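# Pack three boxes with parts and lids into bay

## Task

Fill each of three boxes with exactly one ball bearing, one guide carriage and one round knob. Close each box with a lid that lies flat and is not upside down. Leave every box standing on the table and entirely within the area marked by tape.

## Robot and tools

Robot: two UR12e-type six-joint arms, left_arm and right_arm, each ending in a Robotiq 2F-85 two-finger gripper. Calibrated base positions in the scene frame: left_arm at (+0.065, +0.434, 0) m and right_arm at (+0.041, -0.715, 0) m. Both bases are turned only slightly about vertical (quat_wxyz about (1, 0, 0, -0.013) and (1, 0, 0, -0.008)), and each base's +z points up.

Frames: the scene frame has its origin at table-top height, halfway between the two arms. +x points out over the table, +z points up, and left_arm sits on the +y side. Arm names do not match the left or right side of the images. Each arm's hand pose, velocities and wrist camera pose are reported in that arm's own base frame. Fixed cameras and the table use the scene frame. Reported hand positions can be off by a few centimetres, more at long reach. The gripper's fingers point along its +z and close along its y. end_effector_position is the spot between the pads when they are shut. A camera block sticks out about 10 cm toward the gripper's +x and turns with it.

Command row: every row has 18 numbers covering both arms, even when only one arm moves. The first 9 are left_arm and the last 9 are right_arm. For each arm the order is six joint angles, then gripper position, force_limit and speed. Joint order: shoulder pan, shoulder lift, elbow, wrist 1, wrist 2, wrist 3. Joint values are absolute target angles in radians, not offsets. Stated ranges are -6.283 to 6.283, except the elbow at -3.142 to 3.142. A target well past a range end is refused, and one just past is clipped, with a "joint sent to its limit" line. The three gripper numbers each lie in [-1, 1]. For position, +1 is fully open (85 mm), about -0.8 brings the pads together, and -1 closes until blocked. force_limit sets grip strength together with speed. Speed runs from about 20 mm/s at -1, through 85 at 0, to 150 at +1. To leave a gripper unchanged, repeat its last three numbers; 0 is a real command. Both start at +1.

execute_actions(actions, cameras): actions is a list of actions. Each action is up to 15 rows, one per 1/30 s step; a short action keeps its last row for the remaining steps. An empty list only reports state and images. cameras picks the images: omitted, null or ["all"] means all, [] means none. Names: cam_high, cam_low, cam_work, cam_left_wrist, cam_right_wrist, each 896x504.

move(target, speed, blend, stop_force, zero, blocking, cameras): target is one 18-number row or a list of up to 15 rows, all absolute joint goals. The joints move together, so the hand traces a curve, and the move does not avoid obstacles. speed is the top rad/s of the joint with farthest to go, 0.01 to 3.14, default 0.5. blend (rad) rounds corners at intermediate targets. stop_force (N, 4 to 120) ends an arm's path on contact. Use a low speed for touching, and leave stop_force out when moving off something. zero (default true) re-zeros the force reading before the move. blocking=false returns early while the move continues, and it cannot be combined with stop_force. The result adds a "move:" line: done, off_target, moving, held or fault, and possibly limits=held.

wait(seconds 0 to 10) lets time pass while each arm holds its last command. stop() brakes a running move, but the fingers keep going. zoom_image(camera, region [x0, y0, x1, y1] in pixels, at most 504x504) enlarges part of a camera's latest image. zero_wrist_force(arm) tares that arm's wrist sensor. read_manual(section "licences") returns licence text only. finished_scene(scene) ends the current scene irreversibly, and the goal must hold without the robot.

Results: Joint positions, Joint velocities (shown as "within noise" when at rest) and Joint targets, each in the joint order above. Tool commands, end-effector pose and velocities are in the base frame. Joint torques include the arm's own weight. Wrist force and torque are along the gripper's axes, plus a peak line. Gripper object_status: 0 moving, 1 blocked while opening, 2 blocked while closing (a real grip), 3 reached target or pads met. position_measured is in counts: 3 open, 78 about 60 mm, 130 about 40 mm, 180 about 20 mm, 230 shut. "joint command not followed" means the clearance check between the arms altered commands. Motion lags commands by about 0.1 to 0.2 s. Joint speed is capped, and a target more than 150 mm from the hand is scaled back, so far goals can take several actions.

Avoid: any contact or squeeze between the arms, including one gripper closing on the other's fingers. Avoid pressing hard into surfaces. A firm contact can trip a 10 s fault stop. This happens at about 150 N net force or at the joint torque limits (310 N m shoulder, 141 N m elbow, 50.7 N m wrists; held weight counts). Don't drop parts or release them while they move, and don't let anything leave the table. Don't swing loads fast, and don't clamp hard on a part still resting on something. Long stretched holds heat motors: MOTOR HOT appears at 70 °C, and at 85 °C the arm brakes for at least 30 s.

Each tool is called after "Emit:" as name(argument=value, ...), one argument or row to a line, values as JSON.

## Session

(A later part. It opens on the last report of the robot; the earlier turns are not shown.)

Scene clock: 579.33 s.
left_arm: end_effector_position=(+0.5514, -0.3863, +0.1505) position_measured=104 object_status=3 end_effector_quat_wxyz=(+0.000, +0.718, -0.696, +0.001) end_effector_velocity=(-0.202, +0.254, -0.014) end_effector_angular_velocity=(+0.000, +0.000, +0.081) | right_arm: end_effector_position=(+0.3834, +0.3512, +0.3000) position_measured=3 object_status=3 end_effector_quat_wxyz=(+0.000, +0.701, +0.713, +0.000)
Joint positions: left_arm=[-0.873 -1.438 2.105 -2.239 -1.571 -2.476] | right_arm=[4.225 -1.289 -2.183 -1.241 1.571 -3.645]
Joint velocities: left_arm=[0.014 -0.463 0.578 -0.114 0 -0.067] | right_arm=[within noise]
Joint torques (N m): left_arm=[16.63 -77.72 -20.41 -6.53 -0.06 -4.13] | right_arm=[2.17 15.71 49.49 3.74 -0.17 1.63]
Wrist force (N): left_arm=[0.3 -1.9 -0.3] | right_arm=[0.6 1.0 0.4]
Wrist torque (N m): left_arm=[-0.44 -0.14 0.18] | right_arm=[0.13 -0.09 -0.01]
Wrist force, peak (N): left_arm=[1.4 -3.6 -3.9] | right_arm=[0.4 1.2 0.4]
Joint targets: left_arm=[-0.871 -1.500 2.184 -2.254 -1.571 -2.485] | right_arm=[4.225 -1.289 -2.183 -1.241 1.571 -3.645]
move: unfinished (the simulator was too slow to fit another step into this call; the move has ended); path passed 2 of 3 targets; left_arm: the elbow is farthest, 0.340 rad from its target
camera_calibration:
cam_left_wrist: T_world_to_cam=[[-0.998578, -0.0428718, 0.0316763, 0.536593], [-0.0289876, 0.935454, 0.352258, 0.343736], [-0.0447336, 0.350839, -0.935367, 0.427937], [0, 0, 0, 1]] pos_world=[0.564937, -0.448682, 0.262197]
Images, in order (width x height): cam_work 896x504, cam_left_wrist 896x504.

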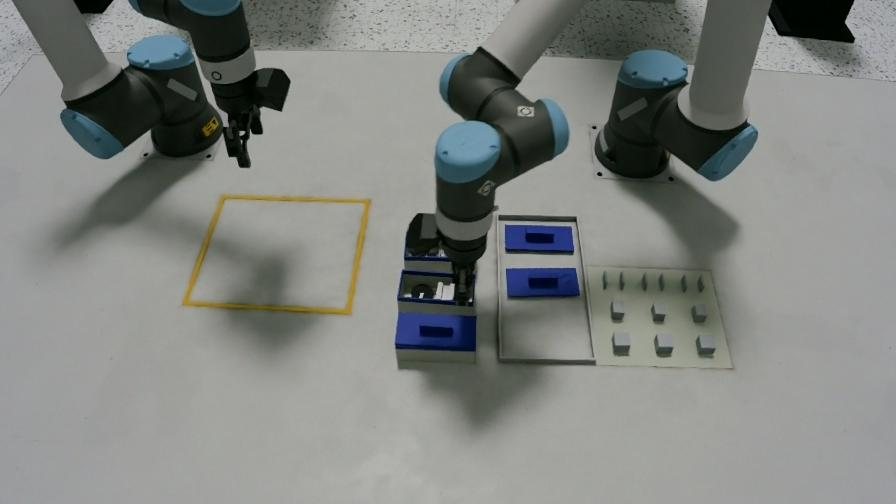

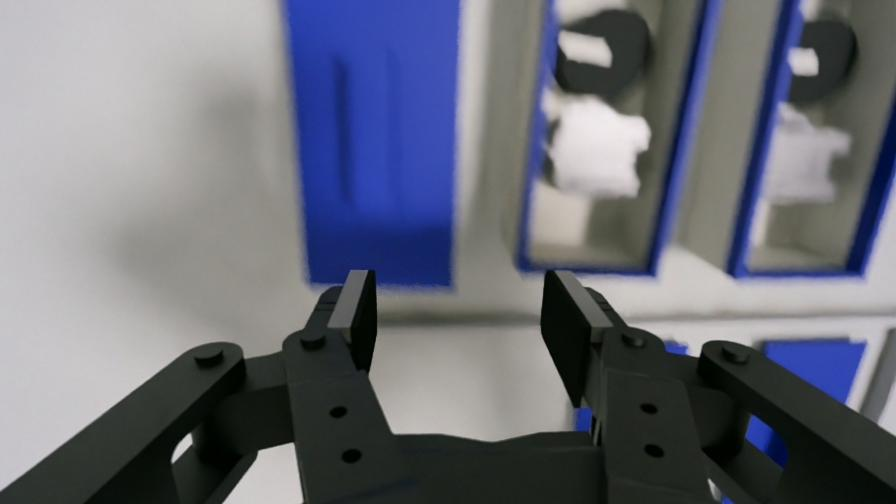

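Lid 3 seated well.

Emit:
move(
  target=[-0.8649,-1.7102,2.4457,-2.3063,-1.5708,-2.5157,0.2,-0.6,0,4.2246,-1.2886,-2.183,-1.2408,1.571,-3.6454,1,0,0],
  speed=0.6,
  cameras=["cam_left_wrist","cam_low"],
)

Emit:
zoom_image(
  camera="cam_low",
  region=[285, 270, 395, 340],
)

Scene clock: 581.77 s.
left_arm: end_effector_position=(+0.4300, -0.2360, +0.1201) position_measured=104 object_status=3 end_effector_quat_wxyz=(+0.000, +0.735, -0.678, +0.000) | right_arm: end_effector_position=(+0.3834, +0.3512, +0.3000) position_measured=3 object_status=3 end_effector_quat_wxyz=(+0.000, +0.701, +0.713, +0.000)
Joint positions: left_arm=[-0.865 -1.71 2.446 -2.306 -1.571 -2.516] | right_arm=[4.225 -1.289 -2.183 -1.241 1.571 -3.645]
Joint velocities: within noise
Joint torques (N m): left_arm=[15.72 -37.91 -24.71 -6.01 -0.21 -3.73] | right_arm=[2.25 14.24 49.2 4.04 -0.3 1.62]
Wrist force (N): left_arm=[0.2 -1.9 -0.6] | right_arm=[0.0 0.7 0.7]
Wrist torque (N m): left_arm=[-0.35 -0.08 0.13] | right_arm=[0.07 0.02 -0.01]
Wrist force, peak (N): left_arm=[2.6 -4.1 -0.8] | right_arm=[0.8 0.7 0.8]
Joint targets: left_arm=[-0.865 -1.710 2.446 -2.306 -1.571 -2.516] | right_arm=[4.225 -1.289 -2.183 -1.241 1.571 -3.645]
move: done
camera_calibration:
cam_left_wrist: T_world_to_cam=[[-0.995344, -0.0907539, 0.032479, 0.410088], [-0.073518, 0.932684, 0.353123, 0.228779], [-0.06234, 0.349091, -0.935013, 0.348445], [0, 0, 0, 1]] pos_world=[0.44672, -0.2978, 0.231694]
Images, in order (width x height): cam_low 896x504, cam_left_wrist 896x504.

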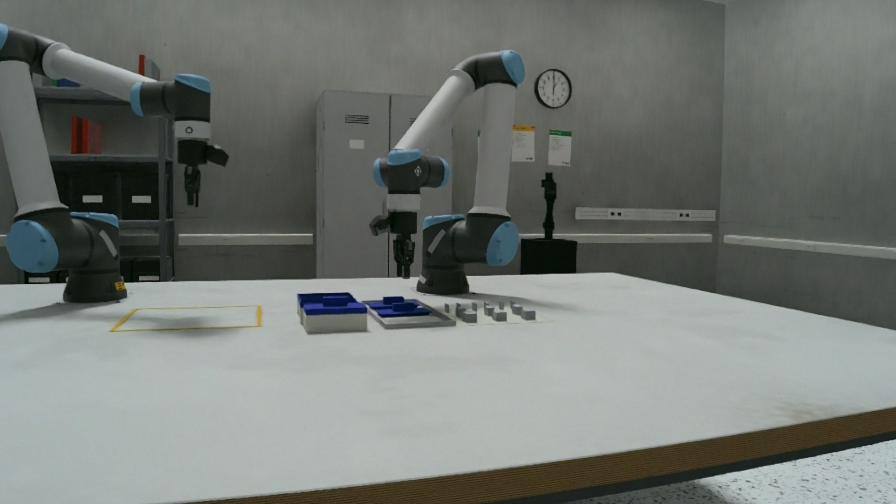

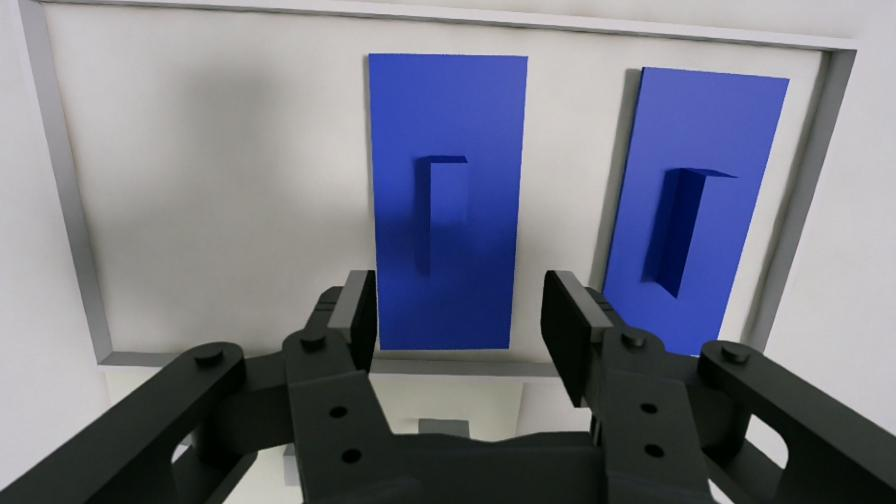

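Scaled by 4.582 from the camera's 896x504 image, which has a finer 1280x720 frame.

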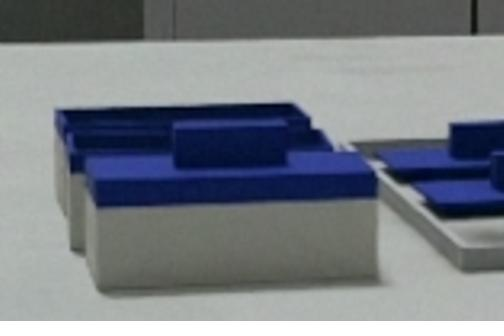

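Emit:
move(
  target=[
    [-0.8659,-1.6578,2.4757,-2.3887,-1.5708,-2.5007,0.2,-0.6,0,4.2246,-1.2886,-2.183,-1.2408,1.571,-3.6454,1,0,0],
    [-0.8659,-1.536,2.5204,-2.5552,-1.5708,-2.5007,0.2,-0.6,0,4.2246,-1.2886,-2.183,-1.2408,1.571,-3.6454,1,0,0],
  ],
  speed=0.25,
  cameras=["cam_left_wrist"],
)

Emit:
move(
  target=[-0.8659,-1.536,2.5204,-2.5552,-1.5708,-2.5007,-1,-0.9,-1,4.2246,-1.2886,-2.183,-1.2408,1.571,-3.6454,1,0,0],
  cameras=["cam_left_wrist"],
)

Scene clock: 604.27 s.
left_arm: end_effector_position=(+0.4291, -0.2356, +0.0331) position_measured=104 object_status=3 end_effector_quat_wxyz=(+0.000, +0.729, -0.684, +0.000) | right_arm: end_effector_position=(+0.3834, +0.3512, +0.3000) position_measured=3 object_status=3 end_effector_quat_wxyz=(+0.000, +0.701, +0.713, +0.000)
Joint positions: left_arm=[-0.866 -1.536 2.52 -2.555 -1.571 -2.501] | right_arm=[4.225 -1.289 -2.183 -1.241 1.571 -3.645]
Joint velocities: within noise
Joint torques (N m): left_arm=[-15.24 -17.64 -16.93 -6.05 0.4 3.01] | right_arm=[2.59 15.56 49.3 3.8 -0.48 1.79]
Wrist force (N): left_arm=[0.2 -1.9 -0.4] | right_arm=[0.3 0.7 0.3]
Wrist torque (N m): left_arm=[-0.45 -0.06 0.20] | right_arm=[0.07 -0.04 -0.01]
Wrist force, peak (N): left_arm=[0.3 -2.3 -1.9] | right_arm=[0.3 0.8 1.1]
Joint targets: left_arm=[-0.866 -1.536 2.520 -2.555 -1.571 -2.501] | right_arm=[4.225 -1.289 -2.183 -1.241 1.571 -3.645]
move: done
camera_calibration:
cam_left_wrist: T_world_to_cam=[[-0.996666, -0.0748377, 0.0324927, 0.416334], [-0.0586006, 0.933741, 0.353119, 0.252878], [-0.0567665, 0.350038, -0.935014, 0.264721], [0, 0, 0, 1]] pos_world=[0.444792, -0.297627, 0.144694]
Images, in order (width x height): cam_left_wrist 896x504.

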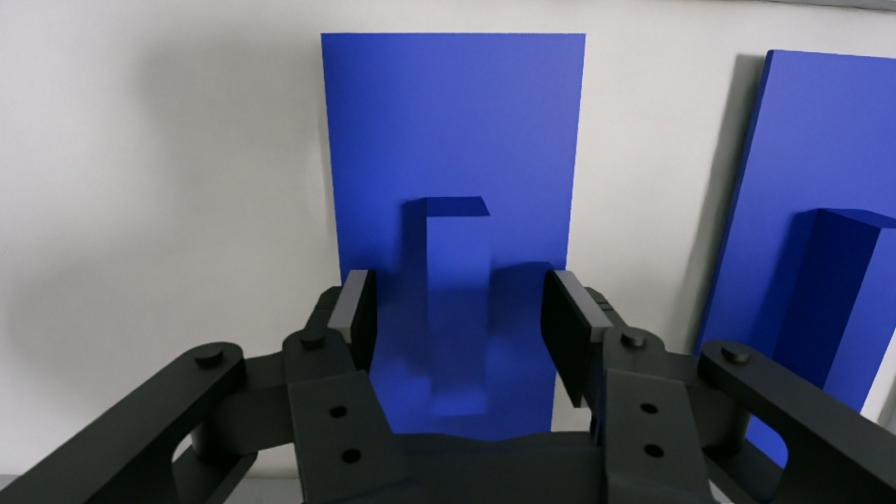

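Scene clock: 606.20 s.
left_arm: end_effector_position=(+0.4290, -0.2356, +0.0330) position_measured=191 object_status=2 end_effector_quat_wxyz=(+0.000, +0.729, -0.684, +0.000) | right_arm: end_effector_position=(+0.3834, +0.3512, +0.3000) position_measured=3 object_status=3 end_effector_quat_wxyz=(+0.000, +0.701, +0.713, +0.000)
Joint positions: left_arm=[-0.866 -1.536 2.52 -2.555 -1.571 -2.501] | right_arm=[4.225 -1.289 -2.183 -1.241 1.571 -3.645]
Joint velocities: within noise
Joint torques (N m): left_arm=[-9.13 -16.91 -21.7 -4.2 0.59 2.89] | right_arm=[4.38 13.6 49.8 3.35 -0.36 1.43]
Wrist force (N): left_arm=[-2.3 -0.1 -10.6] | right_arm=[-0.1 0.6 0.6]
Wrist torque (N m): left_arm=[-0.50 -0.07 0.25] | right_arm=[0.05 0.04 -0.01]
Wrist force, peak (N): left_arm=[-2.9 0.7 -13.0] | right_arm=[0.1 0.8 0.8]
Joint targets: left_arm=[-0.866 -1.536 2.520 -2.555 -1.571 -2.501] | right_arm=[4.225 -1.289 -2.183 -1.241 1.571 -3.645]
move: done
camera_calibration:
cam_left_wrist: T_world_to_cam=[[-0.996667, -0.0748342, 0.0324857, 0.41634], [-0.0585944, 0.933708, 0.353207, 0.252888], [-0.0567641, 0.350126, -0.934981, 0.264648], [0, 0, 0, 1]] pos_world=[0.444792, -0.297627, 0.144594]
Images, in order (width x height): cam_left_wrist 896x504.

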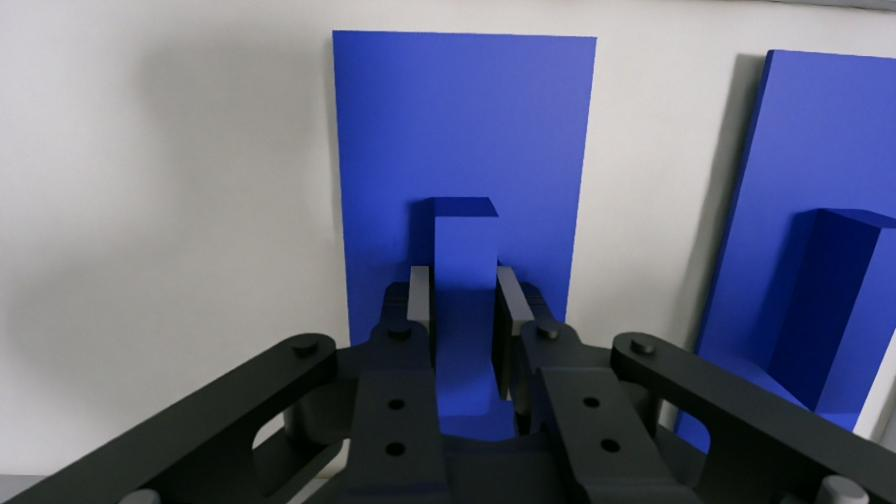

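Emit:
move(
  target=[
    [-0.8659,-1.6578,2.4757,-2.3887,-1.5708,-2.5007,-1,-0.9,-1,4.2246,-1.2886,-2.183,-1.2408,1.571,-3.6454,1,0,0],
    [-0.8659,-1.7606,2.4159,-2.2261,-1.5708,-2.5007,-1,-0.9,-1,4.2246,-1.2886,-2.183,-1.2408,1.571,-3.6454,1,0,0],
    [-1.0066,-1.4528,2.1235,-2.2415,-1.5708,-2.5414,-1,-0.9,-1,4.2246,-1.2886,-2.183,-1.2408,1.571,-3.6454,1,0,0],
    [-1.0066,-1.3817,2.1657,-2.3548,-1.5708,-2.5414,-1,-0.9,-1,4.2246,-1.2886,-2.183,-1.2408,1.571,-3.6454,1,0,0],
  ],
  speed=[0.25,0.3,0.3,0.15],
  blend=[0.02,0.05,0.03,0],
  cameras=["cam_left_wrist","cam_work"],
)

Scene clock: 614.63 s.
left_arm: end_effector_position=(+0.4893, -0.4475, +0.0950) position_measured=191 object_status=2 end_effector_quat_wxyz=(+0.000, +0.694, -0.720, +0.000) | right_arm: end_effector_position=(+0.3834, +0.3512, +0.3000) position_measured=3 object_status=3 end_effector_quat_wxyz=(+0.000, +0.701, +0.713, +0.000)
Joint positions: left_arm=[-1.007 -1.382 2.166 -2.355 -1.571 -2.541] | right_arm=[4.225 -1.289 -2.183 -1.241 1.571 -3.645]
Joint velocities: within noise
Joint torques (N m): left_arm=[-16.08 -38.68 -23.97 -6.33 0.49 -3.5] | right_arm=[4.14 15.06 47.83 3.53 -0.66 1.36]
Wrist force (N): left_arm=[0.3 -2.1 0.4] | right_arm=[0.2 0.6 0.5]
Wrist torque (N m): left_arm=[-0.48 -0.11 0.17] | right_arm=[0.06 -0.02 -0.01]
Wrist force, peak (N): left_arm=[-2.5 0.0 -10.6] | right_arm=[0.5 1.0 1.0]
Joint targets: left_arm=[-1.007 -1.382 2.166 -2.355 -1.571 -2.541] | right_arm=[4.225 -1.289 -2.183 -1.241 1.571 -3.645]
move: done
camera_calibration:
cam_left_wrist: T_world_to_cam=[[-0.999162, 0.024961, 0.0324415, 0.504341], [0.0348223, 0.93492, 0.353145, 0.387221], [-0.0215154, 0.353979, -0.935006, 0.384705], [0, 0, 0, 1]] pos_world=[0.498712, -0.510787, 0.206594]
Images, in order (width x height): cam_work 896x504, cam_left_wrist 896x504.

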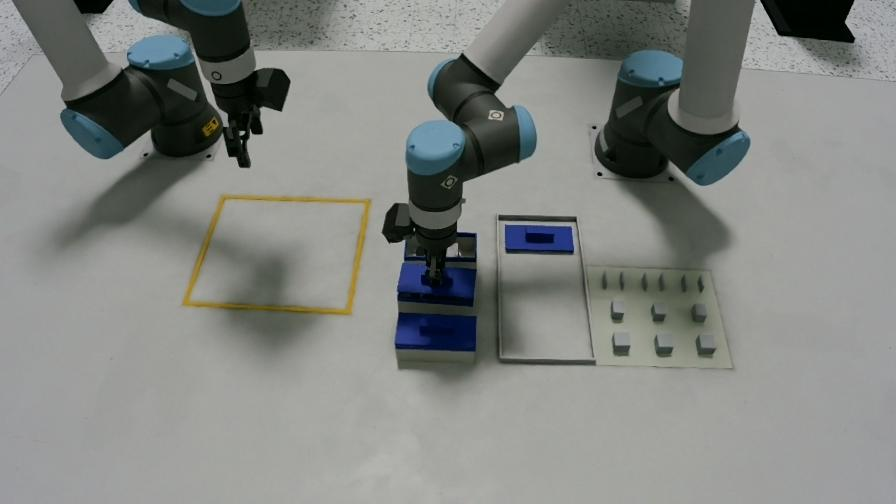

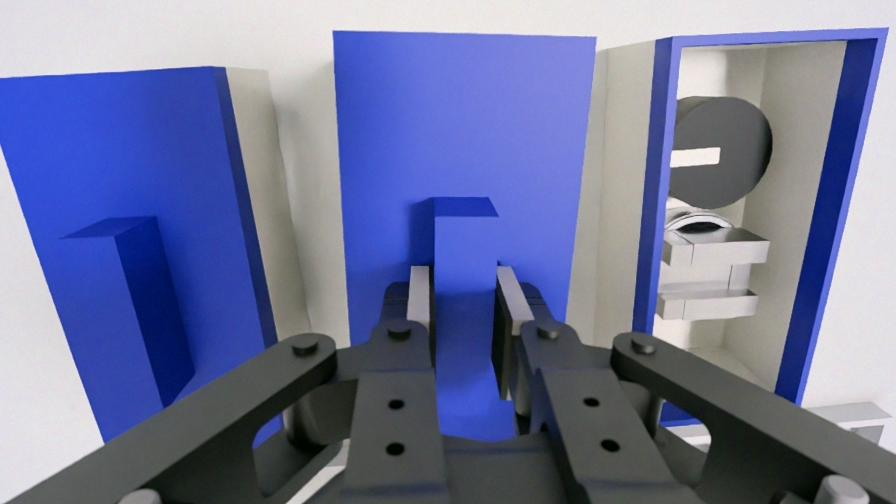

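Emit:
move(
  target=[-1.0066,-1.3459,2.1818,-2.4067,-1.5708,-2.5414,-1,-0.9,-1,4.2246,-1.2886,-2.183,-1.2408,1.571,-3.6454,1,0,0],
  speed=0.015,
  stop_force=5,
  cameras=["cam_left_wrist"],
)

Scene clock: 619.77 s.
left_arm: end_effector_position=(+0.4893, -0.4476, +0.0803) position_measured=191 object_status=2 end_effector_quat_wxyz=(+0.000, +0.694, -0.720, +0.000) | right_arm: end_effector_position=(+0.3834, +0.3512, +0.3000) position_measured=3 object_status=3 end_effector_quat_wxyz=(+0.000, +0.701, +0.713, +0.000)
Joint positions: left_arm=[-1.007 -1.361 2.175 -2.385 -1.571 -2.541] | right_arm=[4.225 -1.289 -2.183 -1.241 1.571 -3.645]
Joint velocities: within noise
Joint torques (N m): left_arm=[-11.84 -64.18 -41.33 -2.55 1.02 -3.35] | right_arm=[2.79 15.17 49.72 3.88 -0.58 1.88]
Wrist force (N): left_arm=[1.8 -3.2 -4.4] | right_arm=[0.2 0.6 0.6]
Wrist torque (N m): left_arm=[-0.42 -0.07 0.19] | right_arm=[0.05 -0.03 0.00]
Wrist force, peak (N): left_arm=[-6.5 2.8 -27.4] | right_arm=[0.4 1.2 0.6]
Joint targets: left_arm=[-1.007 -1.361 2.175 -2.385 -1.571 -2.541] | right_arm=[4.225 -1.289 -2.183 -1.241 1.571 -3.645]
move: contact (left_arm); left_arm: the wrist 1 is farthest, 0.022 rad from its target
camera_calibration:
cam_left_wrist: T_world_to_cam=[[-0.999162, 0.024961, 0.0324415, 0.504821], [0.0348223, 0.93492, 0.353145, 0.392506], [-0.0215154, 0.353979, -0.935006, 0.370995], [0, 0, 0, 1]] pos_world=[0.498712, -0.510887, 0.191894]
Images, in order (width x height): cam_left_wrist 896x504.

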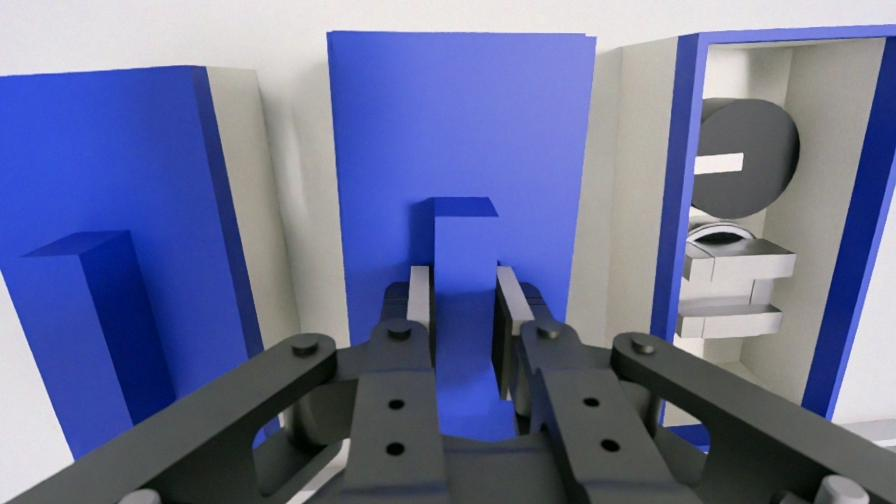

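Emit:
move(
  target=[
    [-1.0066,-1.361,2.175,-2.385,-1.5708,-2.5414,0.2,-0.6,-1,4.2246,-1.2886,-2.183,-1.2408,1.571,-3.6454,1,0,0],
    [-1.0066,-1.4528,2.1235,-2.2415,-1.5708,-2.5414,0.2,-0.6,-1,4.2246,-1.2886,-2.183,-1.2408,1.571,-3.6454,1,0,0],
  ],
  speed=[0.05,0.3],
  cameras=["cam_left_wrist","cam_low"],
)

Scene clock: 625.07 s.
left_arm: end_effector_position=(+0.4892, -0.4475, +0.1499) position_measured=104 object_status=3 end_effector_quat_wxyz=(+0.000, +0.694, -0.720, +0.000) | right_arm: end_effector_position=(+0.3834, +0.3512, +0.3000) position_measured=3 object_status=3 end_effector_quat_wxyz=(+0.000, +0.701, +0.713, +0.000)
Joint positions: left_arm=[-1.007 -1.453 2.124 -2.242 -1.571 -2.541] | right_arm=[4.225 -1.289 -2.183 -1.241 1.571 -3.645]
Joint velocities: within noise
Joint torques (N m): left_arm=[-12.66 -63.13 -51.35 -2.45 0.95 -3.23] | right_arm=[4.24 16.34 50.22 3.93 -0.12 1.5]
Wrist force (N): left_arm=[0.2 -1.5 0.1] | right_arm=[0.4 0.5 0.3]
Wrist torque (N m): left_arm=[-0.36 -0.14 0.19] | right_arm=[0.04 -0.05 -0.01]
Wrist force, peak (N): left_arm=[2.1 -3.5 -4.1] | right_arm=[0.1 1.2 1.0]
Joint targets: left_arm=[-1.007 -1.453 2.124 -2.241 -1.571 -2.541] | right_arm=[4.225 -1.289 -2.183 -1.241 1.571 -3.645]
move: done
camera_calibration:
cam_left_wrist: T_world_to_cam=[[-0.999162, 0.024961, 0.0324415, 0.502558], [0.0348223, 0.93492, 0.353145, 0.36774], [-0.0215154, 0.353979, -0.935006, 0.436001], [0, 0, 0, 1]] pos_world=[0.498712, -0.510687, 0.261494]
Images, in order (width x height): cam_low 896x504, cam_left_wrist 896x504.

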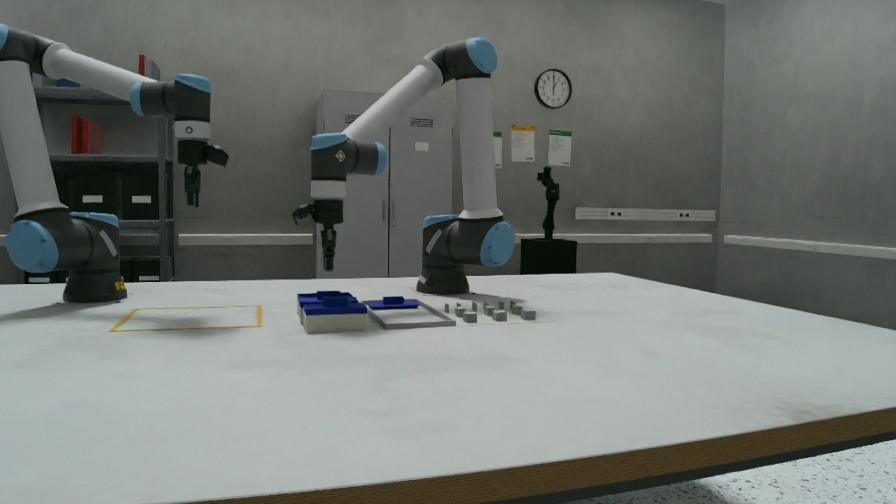

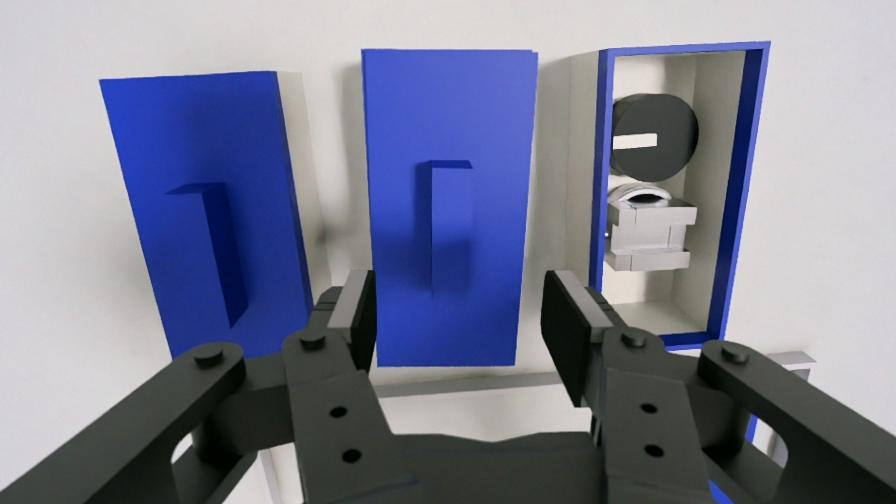

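Emit:
zoom_image(
  camera="cam_left_wrist",
  region=[330, 20, 570, 390],
)

Emit:
zoom_image(
  camera="cam_low",
  region=[280, 270, 400, 350],
)

Scaled by 1.362 from the camera's 896x504 image, which has a finer 1280x720 frame.

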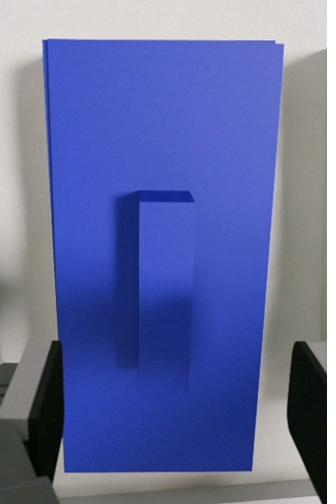

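Scaled by 4.200 from the camera's 896x504 image, which has a finer 1280x720 frame.

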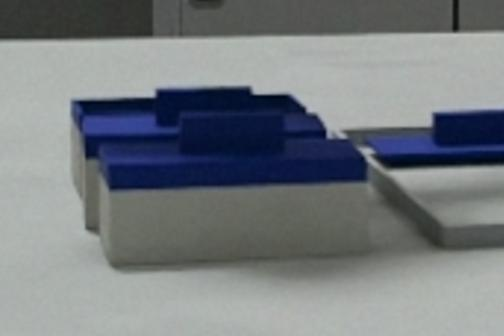

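Emit:
move(
  target=[-1.0975,-1.9314,2.5903,-2.2297,-1.5708,-2.7083,0.2,-0.6,0,4.2246,-1.2886,-2.183,-1.2408,1.571,-3.6454,1,0,0],
  speed=0.4,
  cameras=["cam_left_wrist"],
)

Scene clock: 631.03 s.
left_arm: end_effector_position=(+0.3171, -0.2372, +0.1202) position_measured=104 object_status=3 end_effector_quat_wxyz=(+0.000, +0.721, -0.693, +0.000) | right_arm: end_effector_position=(+0.3834, +0.3512, +0.3000) position_measured=3 object_status=3 end_effector_quat_wxyz=(+0.000, +0.701, +0.713, +0.000)
Joint positions: left_arm=[-1.097 -1.931 2.59 -2.23 -1.571 -2.708] | right_arm=[4.225 -1.289 -2.183 -1.241 1.571 -3.645]
Joint velocities: within noise
Joint torques (N m): left_arm=[-15.73 -18.19 -27.45 -2.72 1.33 -3.8] | right_arm=[5.17 17.59 50.55 3.96 -0.25 1.7]
Wrist force (N): left_arm=[0.4 -1.7 0.0] | right_arm=[0.0 0.4 0.4]
Wrist torque (N m): left_arm=[-0.38 -0.14 0.19] | right_arm=[0.02 0.03 -0.01]
Wrist force, peak (N): left_arm=[1.6 -3.6 -0.2] | right_arm=[0.2 1.0 0.8]
Joint targets: left_arm=[-1.098 -1.931 2.590 -2.230 -1.571 -2.708] | right_arm=[4.225 -1.289 -2.183 -1.241 1.571 -3.645]
move: done
camera_calibration:
cam_left_wrist: T_world_to_cam=[[-0.998177, -0.0509221, 0.0323894, 0.307984], [-0.0362346, 0.934877, 0.353119, 0.210214], [-0.0482617, 0.351301, -0.935018, 0.337962], [0, 0, 0, 1]] pos_world=[0.331351, -0.299567, 0.231794]
Images, in order (width x height): cam_left_wrist 896x504.

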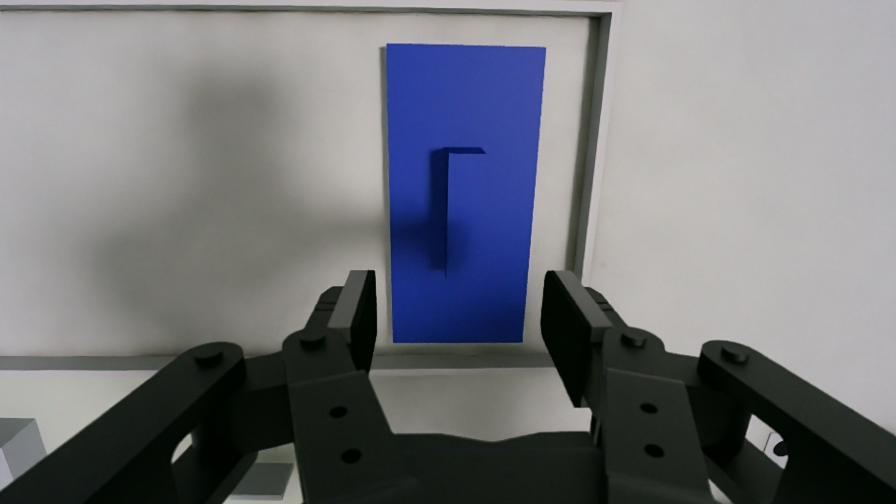

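Emit:
move(
  target=[
    [-1.1252,-1.8815,2.6328,-2.3221,-1.5708,-2.721,0.2,-0.6,0,4.2246,-1.2886,-2.183,-1.2408,1.571,-3.6454,1,0,0],
    [-1.1252,-1.729,2.6909,-2.5327,-1.5708,-2.721,0.2,-0.6,0,4.2246,-1.2886,-2.183,-1.2408,1.571,-3.6454,1,0,0],
  ],
  speed=0.25,
  cameras=["cam_left_wrist"],
)

Emit:
move(
  target=[-1.1252,-1.729,2.6909,-2.5327,-1.5708,-2.721,-1,-0.9,-1,4.2246,-1.2886,-2.183,-1.2408,1.571,-3.6454,1,0,0],
  cameras=["cam_left_wrist"],
)

Emit:
move(
  target=[
    [-1.1252,-1.8815,2.6328,-2.3221,-1.5708,-2.721,-1,-0.9,-1,4.2246,-1.2886,-2.183,-1.2408,1.571,-3.6454,1,0,0],
    [-1.1252,-1.9968,2.559,-2.133,-1.5708,-2.721,-1,-0.9,-1,4.2246,-1.2886,-2.183,-1.2408,1.571,-3.6454,1,0,0],
    [-1.1644,-1.5712,2.2514,-2.251,-1.5708,-2.7552,-1,-0.9,-1,4.2246,-1.2886,-2.183,-1.2408,1.571,-3.6454,1,0,0],
    [-1.1644,-1.4917,2.2979,-2.377,-1.5708,-2.7552,-1,-0.9,-1,4.2246,-1.2886,-2.183,-1.2408,1.571,-3.6454,1,0,0],
  ],
  speed=[0.25,0.3,0.3,0.15],
  blend=[0.02,0.05,0.03,0],
  cameras=["cam_left_wrist"],
)

Scene clock: 635.77 s.
left_arm: end_effector_position=(+0.3081, -0.2410, +0.0330) position_measured=104 object_status=3 end_effector_quat_wxyz=(+0.000, +0.716, -0.698, +0.000) | right_arm: end_effector_position=(+0.3834, +0.3512, +0.3000) position_measured=3 object_status=3 end_effector_quat_wxyz=(+0.000, +0.701, +0.713, +0.000)
Joint positions: left_arm=[-1.125 -1.729 2.691 -2.533 -1.571 -2.721] | right_arm=[4.225 -1.289 -2.183 -1.241 1.571 -3.645]
Joint velocities: within noise
Joint torques (N m): left_arm=[-14.99 -0.22 -17.04 -6.23 1.46 -3.6] | right_arm=[0.66 14.92 50.81 4.12 -0.75 1.33]
Wrist force (N): left_arm=[0.0 -1.3 -0.6] | right_arm=[0.2 1.0 0.3]
Wrist torque (N m): left_arm=[-0.32 -0.08 0.11] | right_arm=[0.13 -0.01 -0.01]
Wrist force, peak (N): left_arm=[-0.1 -2.0 -1.7] | right_arm=[0.0 0.8 0.9]
Joint targets: left_arm=[-1.125 -1.729 2.691 -2.533 -1.571 -2.721] | right_arm=[4.225 -1.289 -2.183 -1.241 1.571 -3.645]
move: done
camera_calibration:
cam_left_wrist: T_world_to_cam=[[-0.998828, -0.0359634, 0.0324053, 0.305343], [-0.0222177, 0.935294, 0.353174, 0.24002], [-0.0430098, 0.35204, -0.934996, 0.255891], [0, 0, 0, 1]] pos_world=[0.321324, -0.303592, 0.144594]
Images, in order (width x height): cam_left_wrist 896x504.

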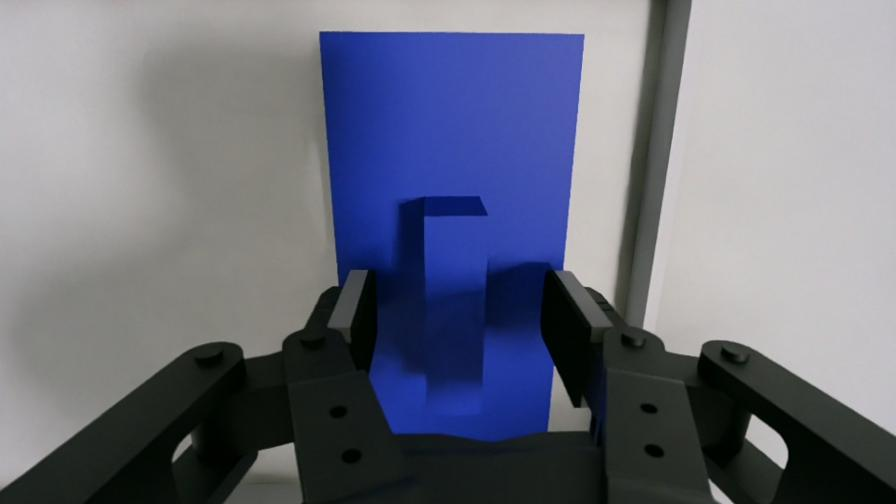

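Scene clock: 637.70 s.
left_arm: end_effector_position=(+0.3081, -0.2410, +0.0330) position_measured=191 object_status=2 end_effector_quat_wxyz=(+0.000, +0.716, -0.698, +0.000) | right_arm: end_effector_position=(+0.3834, +0.3512, +0.3000) position_measured=3 object_status=3 end_effector_quat_wxyz=(+0.000, +0.701, +0.713, +0.000)
Joint positions: left_arm=[-1.125 -1.729 2.691 -2.533 -1.571 -2.721] | right_arm=[4.225 -1.289 -2.183 -1.241 1.571 -3.645]
Joint velocities: within noise
Joint torques (N m): left_arm=[-7.86 -2.08 -21.65 -4.16 1.43 -3.43] | right_arm=[2.52 19.29 50.88 3.76 -0.63 1.45]
Wrist force (N): left_arm=[-3.7 -0.1 -13.6] | right_arm=[0.4 0.5 0.5]
Wrist torque (N m): left_arm=[-0.43 -0.09 0.06] | right_arm=[0.04 -0.05 -0.01]
Wrist force, peak (N): left_arm=[-3.7 0.2 -14.2] | right_arm=[0.2 0.7 1.2]
Joint targets: left_arm=[-1.125 -1.729 2.691 -2.533 -1.571 -2.721] | right_arm=[4.225 -1.289 -2.183 -1.241 1.571 -3.645]
move: done
camera_calibration:
cam_left_wrist: T_world_to_cam=[[-0.998828, -0.0359634, 0.0324053, 0.305343], [-0.0222177, 0.935294, 0.353174, 0.24002], [-0.0430098, 0.35204, -0.934996, 0.255891], [0, 0, 0, 1]] pos_world=[0.321324, -0.303592, 0.144594]
Images, in order (width x height): cam_left_wrist 896x504.

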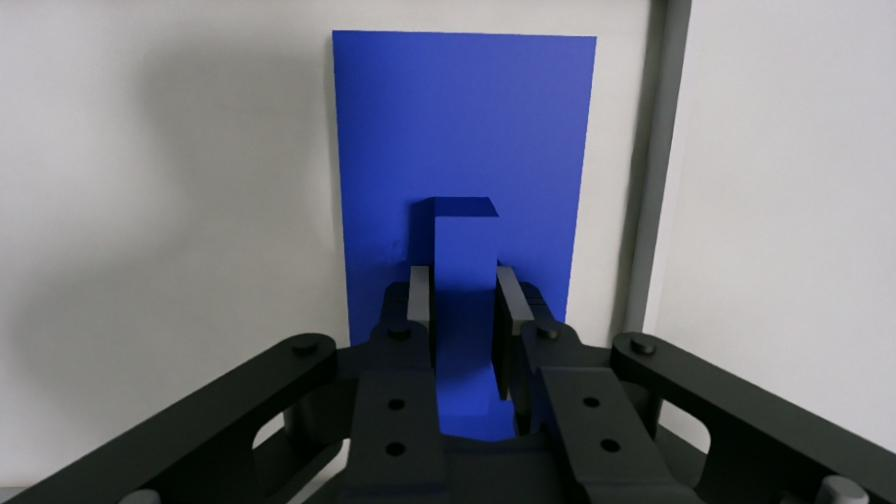

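Scene clock: 641.90 s.
left_arm: end_effector_position=(+0.3829, -0.4492, +0.0951) position_measured=191 object_status=2 end_effector_quat_wxyz=(+0.000, +0.714, -0.700, +0.000) | right_arm: end_effector_position=(+0.3834, +0.3512, +0.3000) position_measured=3 object_status=3 end_effector_quat_wxyz=(+0.000, +0.701, +0.713, +0.000)
Joint positions: left_arm=[-1.164 -1.492 2.298 -2.377 -1.571 -2.755] | right_arm=[4.225 -1.289 -2.183 -1.241 1.571 -3.645]
Joint velocities: within noise
Joint torques (N m): left_arm=[-15.06 -29.6 -23.5 -6.19 1.63 -3.73] | right_arm=[5.55 16.91 51.77 4.35 -0.33 1.6]
Wrist force (N): left_arm=[0.0 -1.8 0.5] | right_arm=[0.1 0.7 0.7]
Wrist torque (N m): left_arm=[-0.42 -0.05 0.10] | right_arm=[0.08 -0.01 -0.01]
Wrist force, peak (N): left_arm=[-4.1 0.0 -13.5] | right_arm=[-0.2 0.9 1.0]
Joint targets: left_arm=[-1.164 -1.492 2.298 -2.377 -1.571 -2.755] | right_arm=[4.225 -1.289 -2.183 -1.241 1.571 -3.645]
move: done
camera_calibration:
cam_left_wrist: T_world_to_cam=[[-0.998992, -0.0310024, 0.0324779, 0.372833], [-0.0175492, 0.935413, 0.35312, 0.412667], [-0.0413278, 0.352194, -0.935014, 0.389966], [0, 0, 0, 1]] pos_world=[0.395815, -0.5118, 0.206794]
Images, in order (width x height): cam_left_wrist 896x504.

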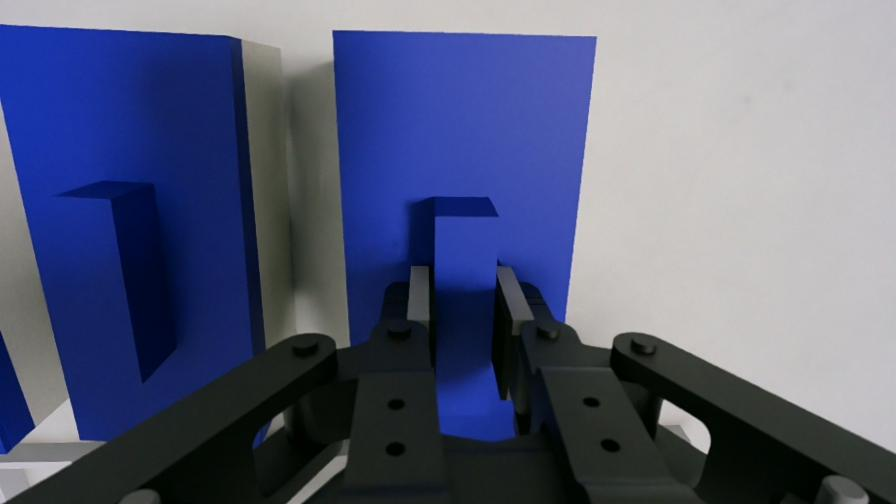

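Emit:
move(
  target=[-1.1644,-1.4507,2.3158,-2.4359,-1.5708,-2.7552,-1,-0.9,-1,4.2246,-1.2886,-2.183,-1.2408,1.571,-3.6454,1,0,0],
  speed=0.015,
  stop_force=5,
  cameras=["cam_left_wrist"],
)

Scene clock: 647.80 s.
left_arm: end_effector_position=(+0.3830, -0.4493, +0.0803) position_measured=191 object_status=2 end_effector_quat_wxyz=(+0.000, +0.714, -0.700, +0.000) | right_arm: end_effector_position=(+0.3834, +0.3512, +0.3000) position_measured=3 object_status=3 end_effector_quat_wxyz=(+0.000, +0.701, +0.713, +0.000)
Joint positions: left_arm=[-1.164 -1.468 2.308 -2.412 -1.571 -2.755] | right_arm=[4.225 -1.289 -2.183 -1.241 1.571 -3.645]
Joint velocities: within noise
Joint torques (N m): left_arm=[-10.11 -54.9 -42.94 -3.18 1.67 -3.5] | right_arm=[-0.33 13.88 52.29 4.1 -0.44 1.86]
Wrist force (N): left_arm=[0.5 -2.8 -2.0] | right_arm=[-0.1 1.0 0.8]
Wrist torque (N m): left_arm=[-0.43 0.01 0.08] | right_arm=[0.12 0.02 0.00]
Wrist force, peak (N): left_arm=[-6.7 0.9 -25.4] | right_arm=[0.2 1.1 1.0]
Joint targets: left_arm=[-1.164 -1.468 2.308 -2.412 -1.571 -2.755] | right_arm=[4.225 -1.289 -2.183 -1.241 1.571 -3.645]
move: contact (left_arm); left_arm: the wrist 1 is farthest, 0.024 rad from its target
camera_calibration:
cam_left_wrist: T_world_to_cam=[[-0.998992, -0.0310003, 0.032475, 0.373412], [-0.0175443, 0.93538, 0.353208, 0.418082], [-0.041326, 0.352282, -0.934981, 0.376147], [0, 0, 0, 1]] pos_world=[0.395915, -0.512, 0.191894]
Images, in order (width x height): cam_left_wrist 896x504.

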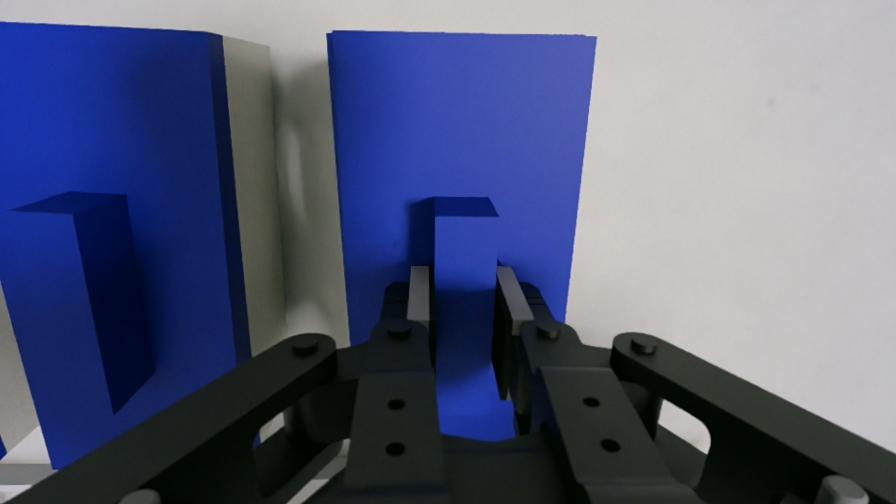

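Emit:
move(
  target=[
    [-1.1644,-1.468,2.308,-2.412,-1.5708,-2.7552,0.2,-0.6,-1,4.2246,-1.2886,-2.183,-1.2408,1.571,-3.6454,1,0,0],
    [-1.1644,-1.5712,2.2514,-2.251,-1.5708,-2.7552,0.2,-0.6,-1,4.2246,-1.2886,-2.183,-1.2408,1.571,-3.6454,1,0,0],
  ],
  speed=[0.05,0.3],
  cameras=["cam_left_wrist","cam_work"],
)

Scene clock: 654.37 s.
left_arm: end_effector_position=(+0.3829, -0.4492, +0.1499) position_measured=104 object_status=3 end_effector_quat_wxyz=(+0.000, +0.714, -0.700, +0.000) | right_arm: end_effector_position=(+0.3834, +0.3512, +0.3000) position_measured=3 object_status=3 end_effector_quat_wxyz=(+0.000, +0.701, +0.713, +0.000)
Joint positions: left_arm=[-1.164 -1.571 2.251 -2.251 -1.571 -2.755] | right_arm=[4.225 -1.289 -2.183 -1.241 1.571 -3.645]
Joint velocities: within noise
Joint torques (N m): left_arm=[-9.05 -51.75 -51.21 -2.88 1.86 -3.22] | right_arm=[2.54 16.3 52.38 4.11 -0.01 1.6]
Wrist force (N): left_arm=[-0.2 -1.8 0.0] | right_arm=[-0.1 0.9 0.9]
Wrist torque (N m): left_arm=[-0.39 -0.01 0.10] | right_arm=[0.09 0.03 0.00]
Wrist force, peak (N): left_arm=[0.6 -3.0 -2.0] | right_arm=[0.5 1.4 0.8]
Joint targets: left_arm=[-1.164 -1.571 2.251 -2.251 -1.571 -2.755] | right_arm=[4.225 -1.289 -2.183 -1.241 1.571 -3.645]
move: done
camera_calibration:
cam_left_wrist: T_world_to_cam=[[-0.998992, -0.0310003, 0.032475, 0.371058], [-0.0175443, 0.93538, 0.353208, 0.39331], [-0.041326, 0.352282, -0.934981, 0.441147], [0, 0, 0, 1]] pos_world=[0.395815, -0.5118, 0.261494]
Images, in order (width x height): cam_work 896x504, cam_left_wrist 896x504.

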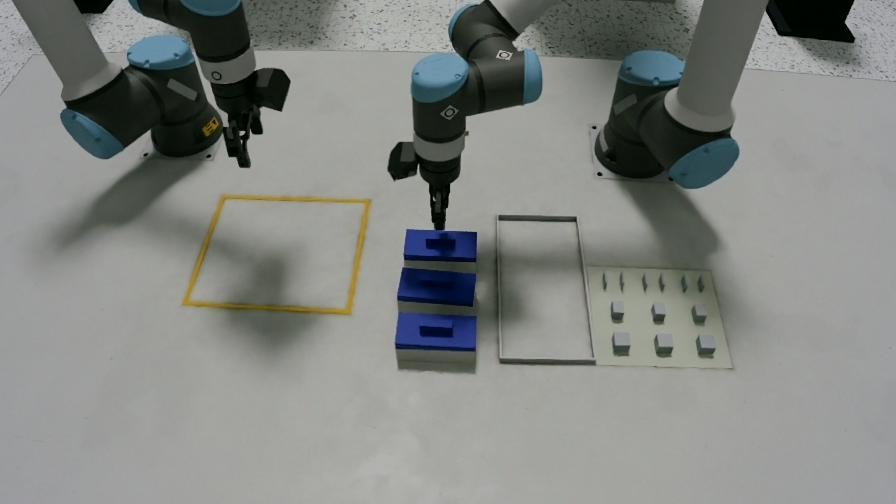

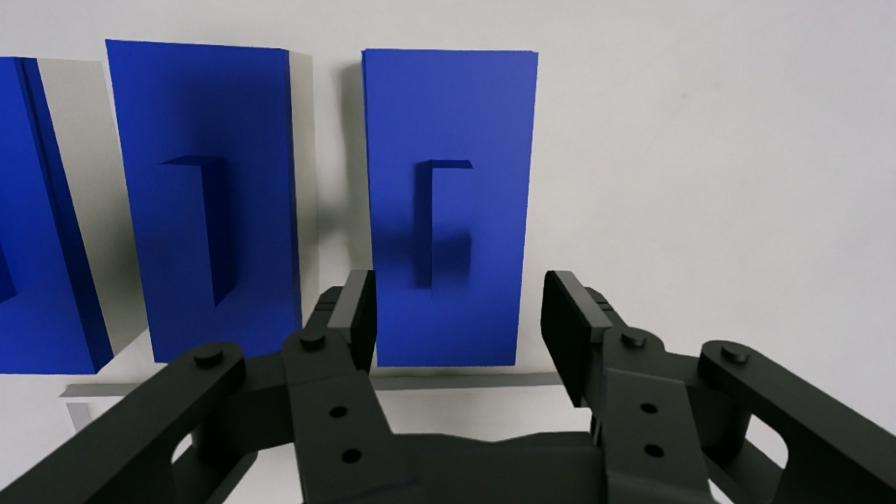

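Emit:
move(
  target=[
    [-1.1644,-1.65,2.2,-2.12,-1.5708,-2.7552,0.2,-0.6,0,3.0,-1.2886,-2.183,-1.2408,1.571,-3.6454,1,0,0],
    [-1.3542,-1.1354,1.405,-1.8404,-1.5708,-2.951,1,-0.6,-1,2.84,-1.2886,-2.183,-1.2408,1.571,-3.6454,1,0,0],
  ],
  speed=[0.6,0.4],
  blend=[0.05,0],
)

Scene clock: 681.73 s.
left_arm: end_effector_position=(+0.3710, -0.8644, +0.2996) position_measured=104 object_status=3 end_effector_quat_wxyz=(+0.000, +0.716, -0.698, +0.000) end_effector_velocity=(-0.016, -0.074, +0.006) end_effector_angular_velocity=(-0.004, -0.001, +0.003) | right_arm: end_effector_position=(+0.4168, -0.3109, +0.3000) position_measured=3 object_status=3 end_effector_quat_wxyz=(+0.000, +0.995, +0.102, +0.000) end_effector_velocity=(-0.008, -0.012, +0.001) end_effector_angular_velocity=(-0.001, -0.002, -0.028)
Joint positions: left_arm=[-1.352 -1.143 1.416 -1.844 -1.571 -2.948] | right_arm=[2.842 -1.289 -2.183 -1.241 1.571 -3.645]
Joint velocities: left_arm=[-0.034 0.096 -0.151 0.051 0 -0.037] | right_arm=[-0.028 0.002 0.001 0 0 0]
Joint torques (N m): left_arm=[-12.49 -77.84 -55.89 -2.32 1.51 -3.58] | right_arm=[-5.91 12.3 52.06 4.48 -0.07 1.39]
Wrist force (N): left_arm=[1.8 -1.2 0.0] | right_arm=[0.3 1.1 0.6]
Wrist torque (N m): left_arm=[-0.22 -0.37 0.15] | right_arm=[0.13 -0.04 0.00]
Wrist force, peak (N): left_arm=[2.2 -1.1 0.0] | right_arm=[-2.1 2.9 0.8]
Joint targets: left_arm=[-1.354 -1.135 1.405 -1.840 -1.571 -2.951] | right_arm=[2.840 -1.289 -2.183 -1.241 1.571 -3.645]
Tool commands: left_gripper/position=+0.2 left_gripper/force_limit=-0.6 left_gripper/speed=+0.0 right_gripper/position=+1.0 right_gripper/force_limit=+0.0 right_gripper/speed=+0.0
move: unfinished (the simulator was too slow to fit another step into this call; the move has ended); path passed 1 of 2 targets; target 2's new numbers were not sent; left_arm: the elbow is farthest, 0.011 rad from its target
camera_calibration:
cam_left_wrist: T_world_to_cam=[[-0.998792, -0.0368574, 0.0325049, 0.336329], [-0.023008, 0.93518, 0.353424, 0.730419], [-0.0434242, 0.352249, -0.934898, 0.727645], [0, 0, 0, 1]] pos_world=[0.384325, -0.92699, 0.411193]
cam_right_wrist: T_world_to_cam=[[0.203442, -0.97858, 0.0315167, -0.392883], [-0.9324, -0.183819, 0.311193, 0.256666], [-0.298733, -0.0926958, -0.949824, 0.507681], [0, 0, 0, 1]] pos_world=[0.470905, -0.290227, 0.414718]

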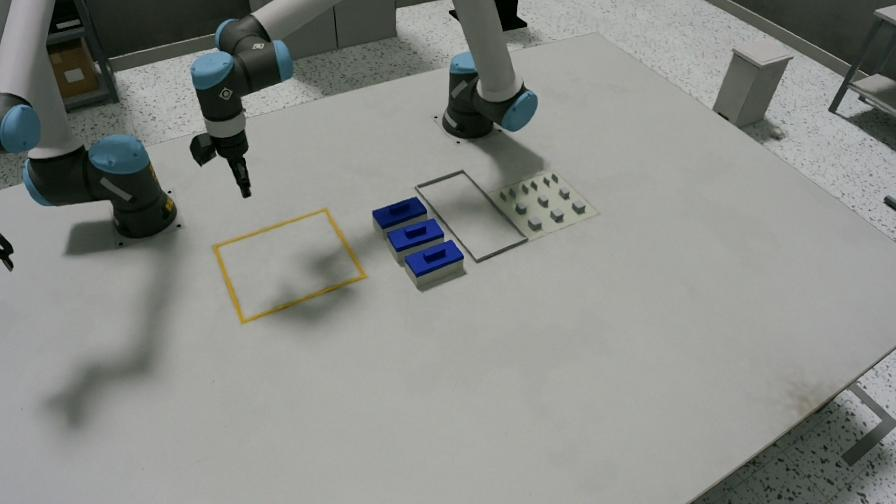

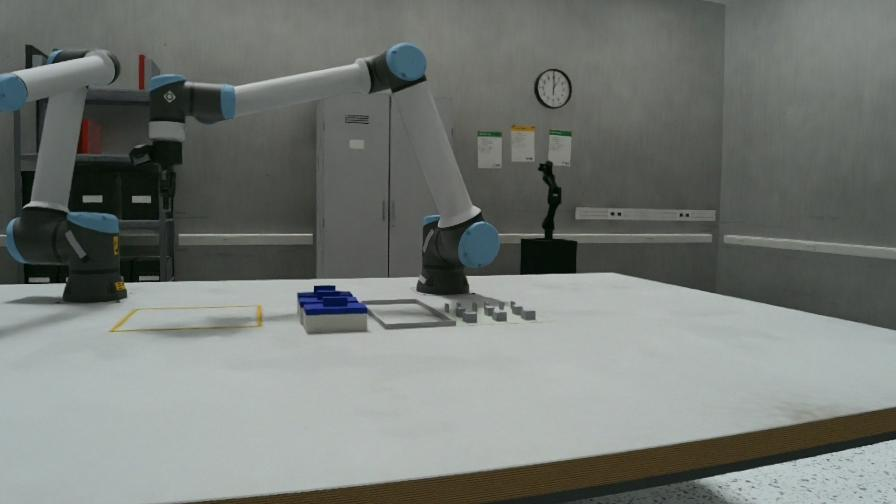

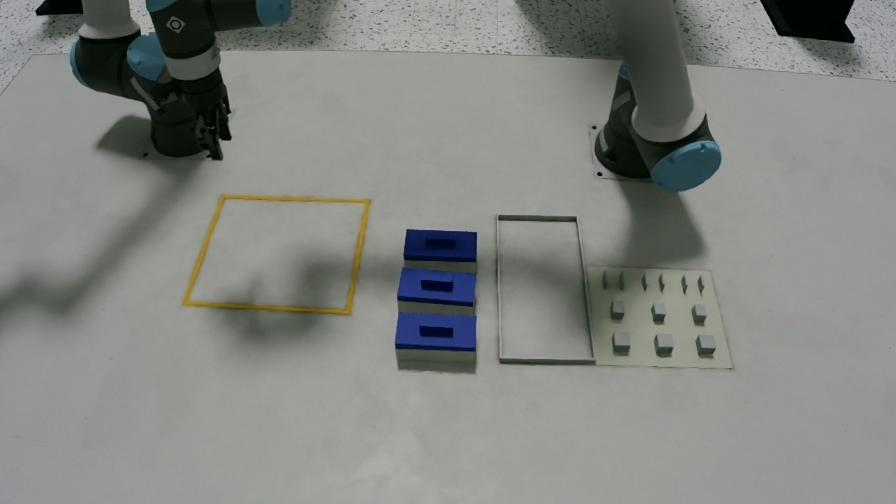

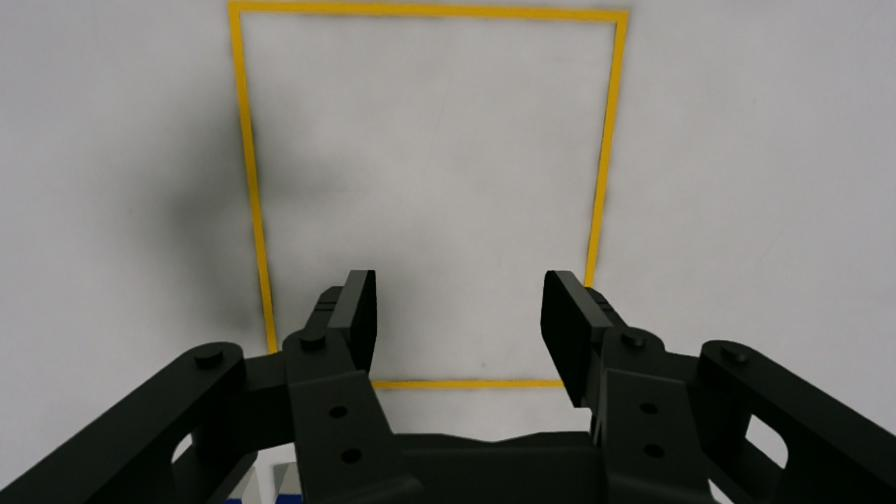

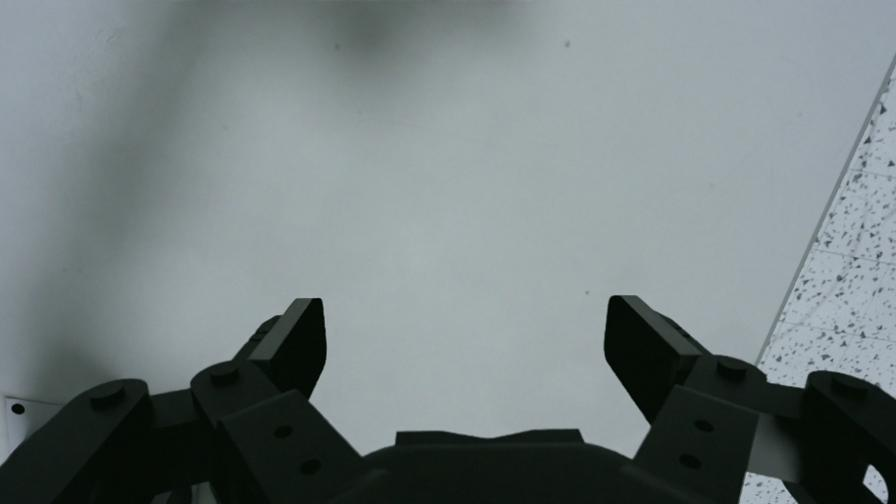

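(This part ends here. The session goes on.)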